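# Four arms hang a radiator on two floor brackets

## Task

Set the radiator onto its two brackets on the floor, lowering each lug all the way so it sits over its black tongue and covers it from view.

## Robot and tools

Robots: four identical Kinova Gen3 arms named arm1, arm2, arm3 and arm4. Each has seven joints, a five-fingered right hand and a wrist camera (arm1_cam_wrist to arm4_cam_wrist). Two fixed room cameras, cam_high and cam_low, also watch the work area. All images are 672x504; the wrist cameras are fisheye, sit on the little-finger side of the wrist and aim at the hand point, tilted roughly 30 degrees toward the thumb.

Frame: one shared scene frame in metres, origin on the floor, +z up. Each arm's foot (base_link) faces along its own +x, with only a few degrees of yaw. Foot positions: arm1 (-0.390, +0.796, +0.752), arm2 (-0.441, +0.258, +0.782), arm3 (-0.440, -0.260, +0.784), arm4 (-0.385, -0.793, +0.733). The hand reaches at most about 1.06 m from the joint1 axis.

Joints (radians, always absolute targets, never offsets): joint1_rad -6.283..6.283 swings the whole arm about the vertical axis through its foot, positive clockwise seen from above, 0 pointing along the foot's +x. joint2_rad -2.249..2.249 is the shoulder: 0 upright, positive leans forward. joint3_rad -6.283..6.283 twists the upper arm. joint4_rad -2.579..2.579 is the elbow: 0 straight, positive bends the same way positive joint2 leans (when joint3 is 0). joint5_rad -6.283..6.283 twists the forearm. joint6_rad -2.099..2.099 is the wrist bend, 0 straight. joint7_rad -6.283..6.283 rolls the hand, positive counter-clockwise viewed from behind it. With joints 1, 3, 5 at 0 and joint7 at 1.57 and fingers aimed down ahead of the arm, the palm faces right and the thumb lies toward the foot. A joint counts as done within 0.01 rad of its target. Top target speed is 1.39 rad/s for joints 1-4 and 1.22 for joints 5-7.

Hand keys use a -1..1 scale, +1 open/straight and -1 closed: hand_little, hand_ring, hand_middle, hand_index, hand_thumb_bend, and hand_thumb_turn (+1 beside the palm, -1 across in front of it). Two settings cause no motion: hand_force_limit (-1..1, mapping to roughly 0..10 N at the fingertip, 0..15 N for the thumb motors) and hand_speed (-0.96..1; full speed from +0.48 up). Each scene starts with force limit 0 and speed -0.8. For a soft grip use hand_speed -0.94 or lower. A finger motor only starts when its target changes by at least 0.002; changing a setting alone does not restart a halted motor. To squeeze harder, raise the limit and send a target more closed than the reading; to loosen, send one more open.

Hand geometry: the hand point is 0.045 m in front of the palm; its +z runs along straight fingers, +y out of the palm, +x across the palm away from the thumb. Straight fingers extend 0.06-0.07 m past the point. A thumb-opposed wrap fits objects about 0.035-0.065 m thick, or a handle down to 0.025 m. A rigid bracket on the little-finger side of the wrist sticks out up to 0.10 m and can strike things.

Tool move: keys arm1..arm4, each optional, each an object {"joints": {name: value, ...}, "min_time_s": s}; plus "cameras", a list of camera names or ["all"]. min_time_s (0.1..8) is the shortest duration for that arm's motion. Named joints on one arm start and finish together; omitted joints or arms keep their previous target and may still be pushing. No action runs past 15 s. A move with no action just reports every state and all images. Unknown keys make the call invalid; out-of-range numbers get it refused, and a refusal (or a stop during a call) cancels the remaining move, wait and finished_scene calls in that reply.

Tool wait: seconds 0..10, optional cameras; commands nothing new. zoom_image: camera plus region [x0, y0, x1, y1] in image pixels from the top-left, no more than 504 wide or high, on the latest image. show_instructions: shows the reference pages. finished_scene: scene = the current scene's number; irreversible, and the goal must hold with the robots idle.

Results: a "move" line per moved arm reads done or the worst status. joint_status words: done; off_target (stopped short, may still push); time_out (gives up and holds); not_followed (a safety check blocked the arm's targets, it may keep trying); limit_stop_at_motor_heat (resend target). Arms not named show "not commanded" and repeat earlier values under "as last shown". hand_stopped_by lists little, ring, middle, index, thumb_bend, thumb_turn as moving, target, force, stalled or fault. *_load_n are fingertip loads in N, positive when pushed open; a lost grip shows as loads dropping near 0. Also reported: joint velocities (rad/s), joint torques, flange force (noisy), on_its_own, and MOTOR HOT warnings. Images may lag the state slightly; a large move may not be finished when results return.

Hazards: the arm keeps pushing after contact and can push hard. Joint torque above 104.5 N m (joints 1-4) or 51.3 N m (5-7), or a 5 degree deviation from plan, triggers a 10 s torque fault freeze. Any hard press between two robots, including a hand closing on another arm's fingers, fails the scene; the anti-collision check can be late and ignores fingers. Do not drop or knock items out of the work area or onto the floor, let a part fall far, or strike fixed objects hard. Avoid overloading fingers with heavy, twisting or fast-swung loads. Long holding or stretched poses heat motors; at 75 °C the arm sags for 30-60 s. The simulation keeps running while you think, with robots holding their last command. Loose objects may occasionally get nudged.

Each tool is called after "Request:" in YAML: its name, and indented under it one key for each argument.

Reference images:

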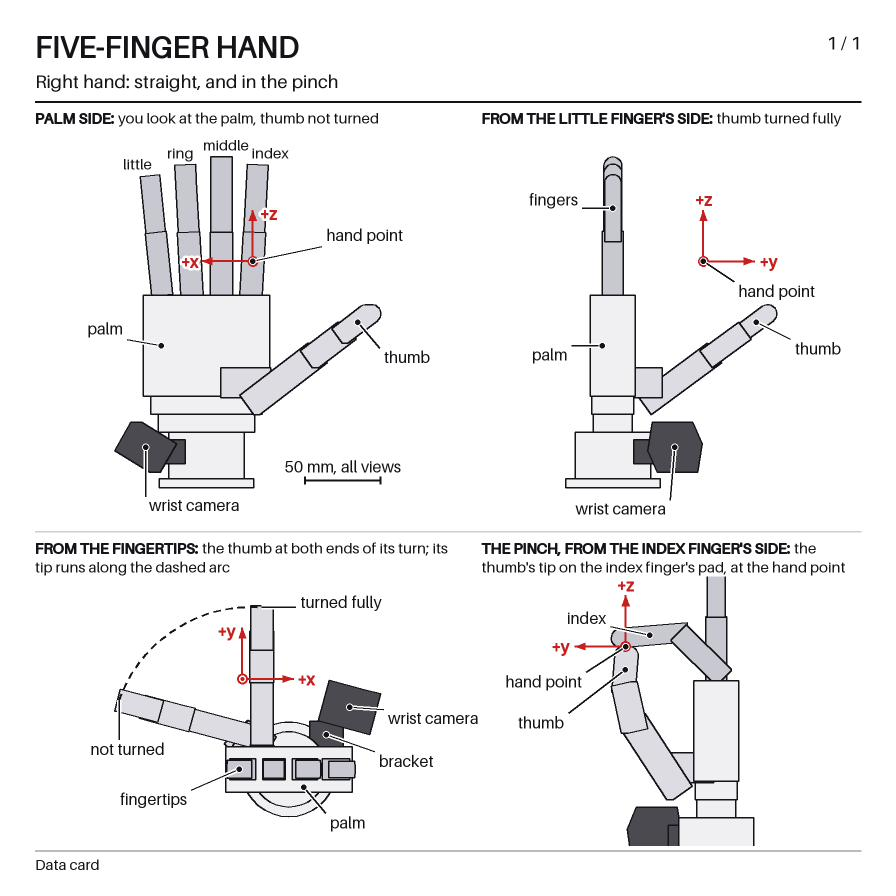

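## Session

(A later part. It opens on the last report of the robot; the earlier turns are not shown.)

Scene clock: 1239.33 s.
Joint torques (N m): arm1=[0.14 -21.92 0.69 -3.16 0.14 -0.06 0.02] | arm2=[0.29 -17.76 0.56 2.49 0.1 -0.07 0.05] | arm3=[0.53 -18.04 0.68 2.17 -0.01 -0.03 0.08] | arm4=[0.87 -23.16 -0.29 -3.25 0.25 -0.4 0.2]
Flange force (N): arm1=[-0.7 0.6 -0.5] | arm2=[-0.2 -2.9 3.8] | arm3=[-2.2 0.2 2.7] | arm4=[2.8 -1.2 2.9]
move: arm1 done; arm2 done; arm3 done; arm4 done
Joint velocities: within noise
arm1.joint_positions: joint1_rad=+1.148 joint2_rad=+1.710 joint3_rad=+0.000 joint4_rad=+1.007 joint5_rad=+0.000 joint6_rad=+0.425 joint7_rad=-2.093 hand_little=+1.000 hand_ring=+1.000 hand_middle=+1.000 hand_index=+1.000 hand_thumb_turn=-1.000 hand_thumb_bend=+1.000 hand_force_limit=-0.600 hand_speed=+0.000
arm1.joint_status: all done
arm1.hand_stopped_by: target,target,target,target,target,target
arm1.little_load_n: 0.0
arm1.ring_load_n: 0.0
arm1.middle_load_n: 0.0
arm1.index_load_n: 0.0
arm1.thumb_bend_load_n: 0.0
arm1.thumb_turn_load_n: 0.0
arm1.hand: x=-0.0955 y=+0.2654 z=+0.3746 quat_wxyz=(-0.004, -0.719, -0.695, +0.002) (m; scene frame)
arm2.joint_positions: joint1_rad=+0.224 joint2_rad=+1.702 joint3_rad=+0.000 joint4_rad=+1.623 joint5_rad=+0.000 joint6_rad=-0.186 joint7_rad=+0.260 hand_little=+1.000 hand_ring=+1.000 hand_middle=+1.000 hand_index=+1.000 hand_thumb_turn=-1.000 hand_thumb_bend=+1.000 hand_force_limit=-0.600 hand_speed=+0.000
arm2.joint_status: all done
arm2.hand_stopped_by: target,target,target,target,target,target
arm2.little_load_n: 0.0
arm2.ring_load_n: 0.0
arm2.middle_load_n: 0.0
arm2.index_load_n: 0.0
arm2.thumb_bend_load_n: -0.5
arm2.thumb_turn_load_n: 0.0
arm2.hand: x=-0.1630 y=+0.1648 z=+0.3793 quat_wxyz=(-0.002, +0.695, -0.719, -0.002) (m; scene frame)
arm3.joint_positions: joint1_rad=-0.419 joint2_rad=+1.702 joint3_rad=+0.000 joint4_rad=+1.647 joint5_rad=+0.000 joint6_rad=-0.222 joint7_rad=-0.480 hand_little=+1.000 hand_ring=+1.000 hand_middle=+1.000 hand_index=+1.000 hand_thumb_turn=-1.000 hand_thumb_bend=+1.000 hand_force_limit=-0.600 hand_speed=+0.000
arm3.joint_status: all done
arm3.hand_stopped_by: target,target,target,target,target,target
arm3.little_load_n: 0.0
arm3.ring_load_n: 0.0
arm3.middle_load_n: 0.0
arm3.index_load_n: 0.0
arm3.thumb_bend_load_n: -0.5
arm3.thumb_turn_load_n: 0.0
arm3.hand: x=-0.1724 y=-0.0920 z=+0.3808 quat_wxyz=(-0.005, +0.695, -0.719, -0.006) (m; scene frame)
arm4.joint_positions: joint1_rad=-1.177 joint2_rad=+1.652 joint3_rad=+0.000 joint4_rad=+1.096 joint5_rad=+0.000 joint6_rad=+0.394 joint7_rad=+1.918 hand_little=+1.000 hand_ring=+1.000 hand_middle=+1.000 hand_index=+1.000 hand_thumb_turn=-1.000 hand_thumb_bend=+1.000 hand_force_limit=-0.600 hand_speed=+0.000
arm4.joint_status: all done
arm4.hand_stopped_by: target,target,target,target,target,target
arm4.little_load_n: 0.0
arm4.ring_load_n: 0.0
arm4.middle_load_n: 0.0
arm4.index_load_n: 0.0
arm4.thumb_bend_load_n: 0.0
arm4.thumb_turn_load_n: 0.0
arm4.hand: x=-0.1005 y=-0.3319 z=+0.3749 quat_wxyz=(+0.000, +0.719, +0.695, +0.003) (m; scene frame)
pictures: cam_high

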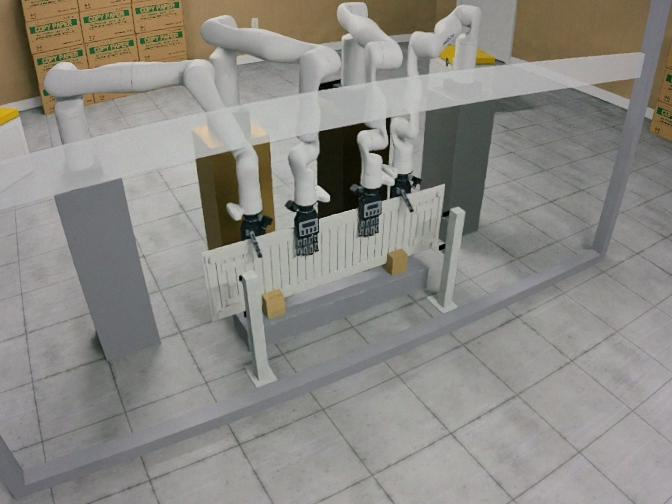

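Request:
move:
  arm1: {"joints":{"joint1_rad":1.1468,"joint2_rad":1.7099,"joint4_rad":1.0052,"joint6_rad":0.4265,"joint7_rad":-2.0948},"min_time_s":1}
  arm2: {"joints":{"joint1_rad":0.2247,"joint2_rad":1.7022,"joint4_rad":1.6254,"joint6_rad":-0.1887,"joint7_rad":0.2608},"min_time_s":1}
  arm3: {"joints":{"joint1_rad":-0.4202,"joint2_rad":1.7029,"joint4_rad":1.6491,"joint6_rad":-0.2245,"joint7_rad":-0.4817},"min_time_s":1}
  arm4: {"joints":{"joint1_rad":-1.1757,"joint2_rad":1.6521,"joint4_rad":1.094,"joint6_rad":0.3953,"joint7_rad":1.9199},"min_time_s":1}

Request:
move:
  arm1: {"joints":{"joint1_rad":1.1452,"joint2_rad":1.7104,"joint4_rad":1.0033,"joint6_rad":0.428,"joint7_rad":-2.0964},"min_time_s":1}
  arm2: {"joints":{"joint1_rad":0.2254,"joint2_rad":1.7025,"joint4_rad":1.628,"joint6_rad":-0.1917,"joint7_rad":0.2615},"min_time_s":1}
  arm3: {"joints":{"joint1_rad":-0.4214,"joint2_rad":1.7033,"joint4_rad":1.6516,"joint6_rad":-0.2275,"joint7_rad":-0.4829},"min_time_s":1}
  arm4: {"joints":{"joint1_rad":-1.174,"joint2_rad":1.6525,"joint4_rad":1.0922,"joint6_rad":0.3967,"joint7_rad":1.9216},"min_time_s":1}
  cameras: ["arm2_cam_wrist","arm1_cam_wrist"]

Scene clock: 1248.33 s.
Joint torques (N m): arm1=[0.17 -21.88 0.71 -3.18 0.11 -0.05 0.07] | arm2=[0.63 -17.16 1.08 3.13 0.01 0.21 -0.02] | arm3=[0.47 -18.07 0.73 2.24 -0.04 -0.03 0.06] | arm4=[1.05 -23.25 -0.08 -3.33 0.28 -0.4 0.19]
Flange force (N): arm1=[-0.5 0.7 -0.6] | arm2=[-0.7 -4.1 4.1] | arm3=[-2.1 0.1 2.9] | arm4=[2.7 -1.6 3.0]
move: arm1 done; arm2 done; arm3 done; arm4 done
Joint velocities: within noise
arm1.joint_positions: joint1_rad=+1.147 joint2_rad=+1.710 joint3_rad=+0.000 joint4_rad=+1.005 joint5_rad=+0.000 joint6_rad=+0.427 joint7_rad=-2.095 hand_little=+1.000 hand_ring=+1.000 hand_middle=+1.000 hand_index=+1.000 hand_thumb_turn=-1.000 hand_thumb_bend=+1.000 hand_force_limit=-0.600 hand_speed=+0.000
arm1.joint_status: all done
arm1.hand_stopped_by: target,target,target,target,target,target
arm1.little_load_n: 0.0
arm1.ring_load_n: 0.0
arm1.middle_load_n: 0.0
arm1.index_load_n: 0.0
arm1.thumb_bend_load_n: 0.0
arm1.thumb_turn_load_n: 0.0
arm1.hand: x=-0.0945 y=+0.2653 z=+0.3746 quat_wxyz=(-0.004, -0.719, -0.695, +0.002) (m; scene frame)
arm2.joint_positions: joint1_rad=+0.225 joint2_rad=+1.702 joint3_rad=+0.000 joint4_rad=+1.625 joint5_rad=+0.000 joint6_rad=-0.189 joint7_rad=+0.261 hand_little=+1.000 hand_ring=+1.000 hand_middle=+1.000 hand_index=+1.000 hand_thumb_turn=-1.000 hand_thumb_bend=+1.000 hand_force_limit=-0.600 hand_speed=+0.000
arm2.joint_status: all done
arm2.hand_stopped_by: target,target,target,target,target,target
arm2.little_load_n: 0.0
arm2.ring_load_n: 0.0
arm2.middle_load_n: 0.0
arm2.index_load_n: 0.0
arm2.thumb_bend_load_n: 0.0
arm2.thumb_turn_load_n: 0.0
arm2.hand: x=-0.1641 y=+0.1648 z=+0.3793 quat_wxyz=(-0.001, +0.695, -0.719, -0.002) (m; scene frame)
arm3.joint_positions: joint1_rad=-0.420 joint2_rad=+1.703 joint3_rad=+0.000 joint4_rad=+1.649 joint5_rad=+0.000 joint6_rad=-0.224 joint7_rad=-0.482 hand_little=+1.000 hand_ring=+1.000 hand_middle=+1.000 hand_index=+1.000 hand_thumb_turn=-1.000 hand_thumb_bend=+1.000 hand_force_limit=-0.600 hand_speed=+0.000
arm3.joint_status: all done
arm3.hand_stopped_by: target,target,target,target,target,target
arm3.little_load_n: 0.0
arm3.ring_load_n: 0.0
arm3.middle_load_n: 0.0
arm3.index_load_n: 0.5
arm3.thumb_bend_load_n: 0.0
arm3.thumb_turn_load_n: 0.0
arm3.hand: x=-0.1735 y=-0.0921 z=+0.3809 quat_wxyz=(-0.005, +0.695, -0.719, -0.006) (m; scene frame)
arm4.joint_positions: joint1_rad=-1.176 joint2_rad=+1.652 joint3_rad=+0.000 joint4_rad=+1.094 joint5_rad=+0.000 joint6_rad=+0.395 joint7_rad=+1.920 hand_little=+1.000 hand_ring=+1.000 hand_middle=+1.000 hand_index=+1.000 hand_thumb_turn=-1.000 hand_thumb_bend=+1.000 hand_force_limit=-0.600 hand_speed=+0.000
arm4.joint_status: all done
arm4.hand_stopped_by: target,target,target,target,target,target
arm4.little_load_n: 0.0
arm4.ring_load_n: 0.0
arm4.middle_load_n: 0.0
arm4.index_load_n: 0.0
arm4.thumb_bend_load_n: -0.5
arm4.thumb_turn_load_n: 0.0
arm4.hand: x=-0.0995 y=-0.3318 z=+0.3750 quat_wxyz=(+0.000, +0.719, +0.695, +0.003) (m; scene frame)
pictures: none

Scene clock: 1249.63 s.
Joint torques (N m): arm1=[-2.06 -21.92 -1.74 -3.82 -0.53 -0.5 -0.15] | arm2=[2.59 -13.07 3.46 9.49 -0.65 3.13 -0.4] | arm3=[0.51 -18 0.79 2.23 0.07 -0.01 0.06] | arm4=[5.31 -23.14 3.77 -5.09 0.8 -1.47 -0.09]
Flange force (N): arm1=[-1.5 -3.8 -2.3] | arm2=[-1.7 -14.4 10.8] | arm3=[-2.3 0.3 2.7] | arm4=[1.1 -10.2 -1.9]
move: arm1 done; arm2 done; arm3 done; arm4 done
Joint velocities: within noise
arm1.joint_positions: joint1_rad=+1.145 joint2_rad=+1.710 joint3_rad=+0.000 joint4_rad=+1.003 joint5_rad=+0.000 joint6_rad=+0.428 joint7_rad=-2.096 hand_little=+1.000 hand_ring=+1.000 hand_middle=+1.000 hand_index=+1.000 hand_thumb_turn=-1.000 hand_thumb_bend=+1.000 hand_force_limit=-0.600 hand_speed=+0.000
arm1.joint_status: all done
arm1.hand_stopped_by: target,target,target,target,target,target
arm1.little_load_n: 0.0
arm1.ring_load_n: 0.0
arm1.middle_load_n: 0.0
arm1.index_load_n: 0.0
arm1.thumb_bend_load_n: 0.0
arm1.thumb_turn_load_n: 0.0
arm1.hand: x=-0.0936 y=+0.2654 z=+0.3746 quat_wxyz=(-0.004, -0.719, -0.695, +0.002) (m; scene frame)
arm2.joint_positions: joint1_rad=+0.225 joint2_rad=+1.702 joint3_rad=+0.000 joint4_rad=+1.628 joint5_rad=+0.000 joint6_rad=-0.192 joint7_rad=+0.261 hand_little=+1.000 hand_ring=+1.000 hand_middle=+1.000 hand_index=+1.000 hand_thumb_turn=-1.000 hand_thumb_bend=+1.000 hand_force_limit=-0.600 hand_speed=+0.000
arm2.joint_status: all done
arm2.hand_stopped_by: target,target,target,target,target,target
arm2.little_load_n: 0.0
arm2.ring_load_n: 0.0
arm2.middle_load_n: 0.0
arm2.index_load_n: 0.0
arm2.thumb_bend_load_n: 0.0
arm2.thumb_turn_load_n: 0.5
arm2.hand: x=-0.1651 y=+0.1649 z=+0.3793 quat_wxyz=(-0.001, +0.695, -0.719, -0.002) (m; scene frame)
arm3.joint_positions: joint1_rad=-0.421 joint2_rad=+1.703 joint3_rad=+0.000 joint4_rad=+1.652 joint5_rad=+0.000 joint6_rad=-0.228 joint7_rad=-0.483 hand_little=+1.000 hand_ring=+1.000 hand_middle=+1.000 hand_index=+1.000 hand_thumb_turn=-1.000 hand_thumb_bend=+1.000 hand_force_limit=-0.600 hand_speed=+0.000
arm3.joint_status: all done
arm3.hand_stopped_by: target,target,target,target,target,target
arm3.little_load_n: 0.0
arm3.ring_load_n: -0.5
arm3.middle_load_n: 0.0
arm3.index_load_n: 0.0
arm3.thumb_bend_load_n: 0.0
arm3.thumb_turn_load_n: 0.0
arm3.hand: x=-0.1744 y=-0.0920 z=+0.3809 quat_wxyz=(-0.005, +0.695, -0.719, -0.006) (m; scene frame)
arm4.joint_positions: joint1_rad=-1.174 joint2_rad=+1.653 joint3_rad=+0.000 joint4_rad=+1.092 joint5_rad=+0.000 joint6_rad=+0.397 joint7_rad=+1.922 hand_little=+1.000 hand_ring=+1.000 hand_middle=+1.000 hand_index=+1.000 hand_thumb_turn=-1.000 hand_thumb_bend=+1.000 hand_force_limit=-0.600 hand_speed=+0.000
arm4.joint_status: all done
arm4.hand_stopped_by: target,target,target,target,target,target
arm4.little_load_n: 0.0
arm4.ring_load_n: 0.0
arm4.middle_load_n: 0.0
arm4.index_load_n: 0.0
arm4.thumb_bend_load_n: 0.0
arm4.thumb_turn_load_n: 0.0
arm4.hand: x=-0.0985 y=-0.3318 z=+0.3750 quat_wxyz=(+0.000, +0.719, +0.695, +0.003) (m; scene frame)
pictures: arm1_cam_wrist, arm2_cam_wrist
camera_calibration:
arm1_cam_wrist: T_world_to_cam=[[0.974796, 0.2225, 0.0163273, 0.0275002], [0.181648, -0.834046, 0.520933, 0.0421724], [0.129525, -0.504838, -0.853441, 0.577997], [0, 0, 0, 1]] pos_world=[-0.109333, 0.32085, 0.470869]
arm2_cam_wrist: T_world_to_cam=[[-0.968849, -0.244539, 0.0391507, -0.141755], [-0.18255, 0.812004, 0.554368, -0.380232], [-0.167355, 0.529952, -0.83135, 0.312537], [0, 0, 0, 1]] pos_world=[-0.154446, 0.108456, 0.476166]

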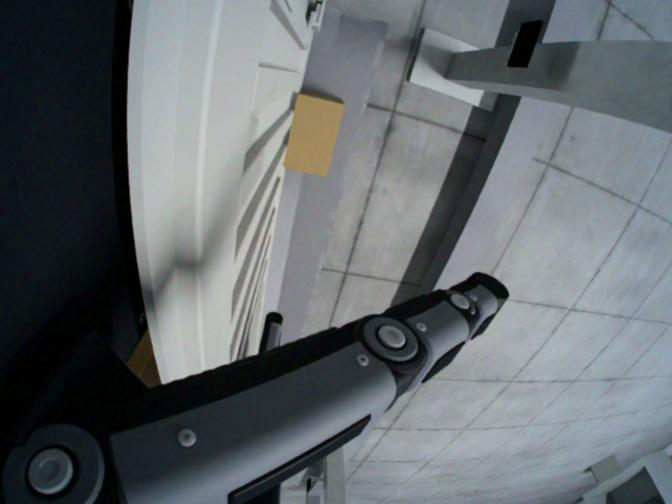

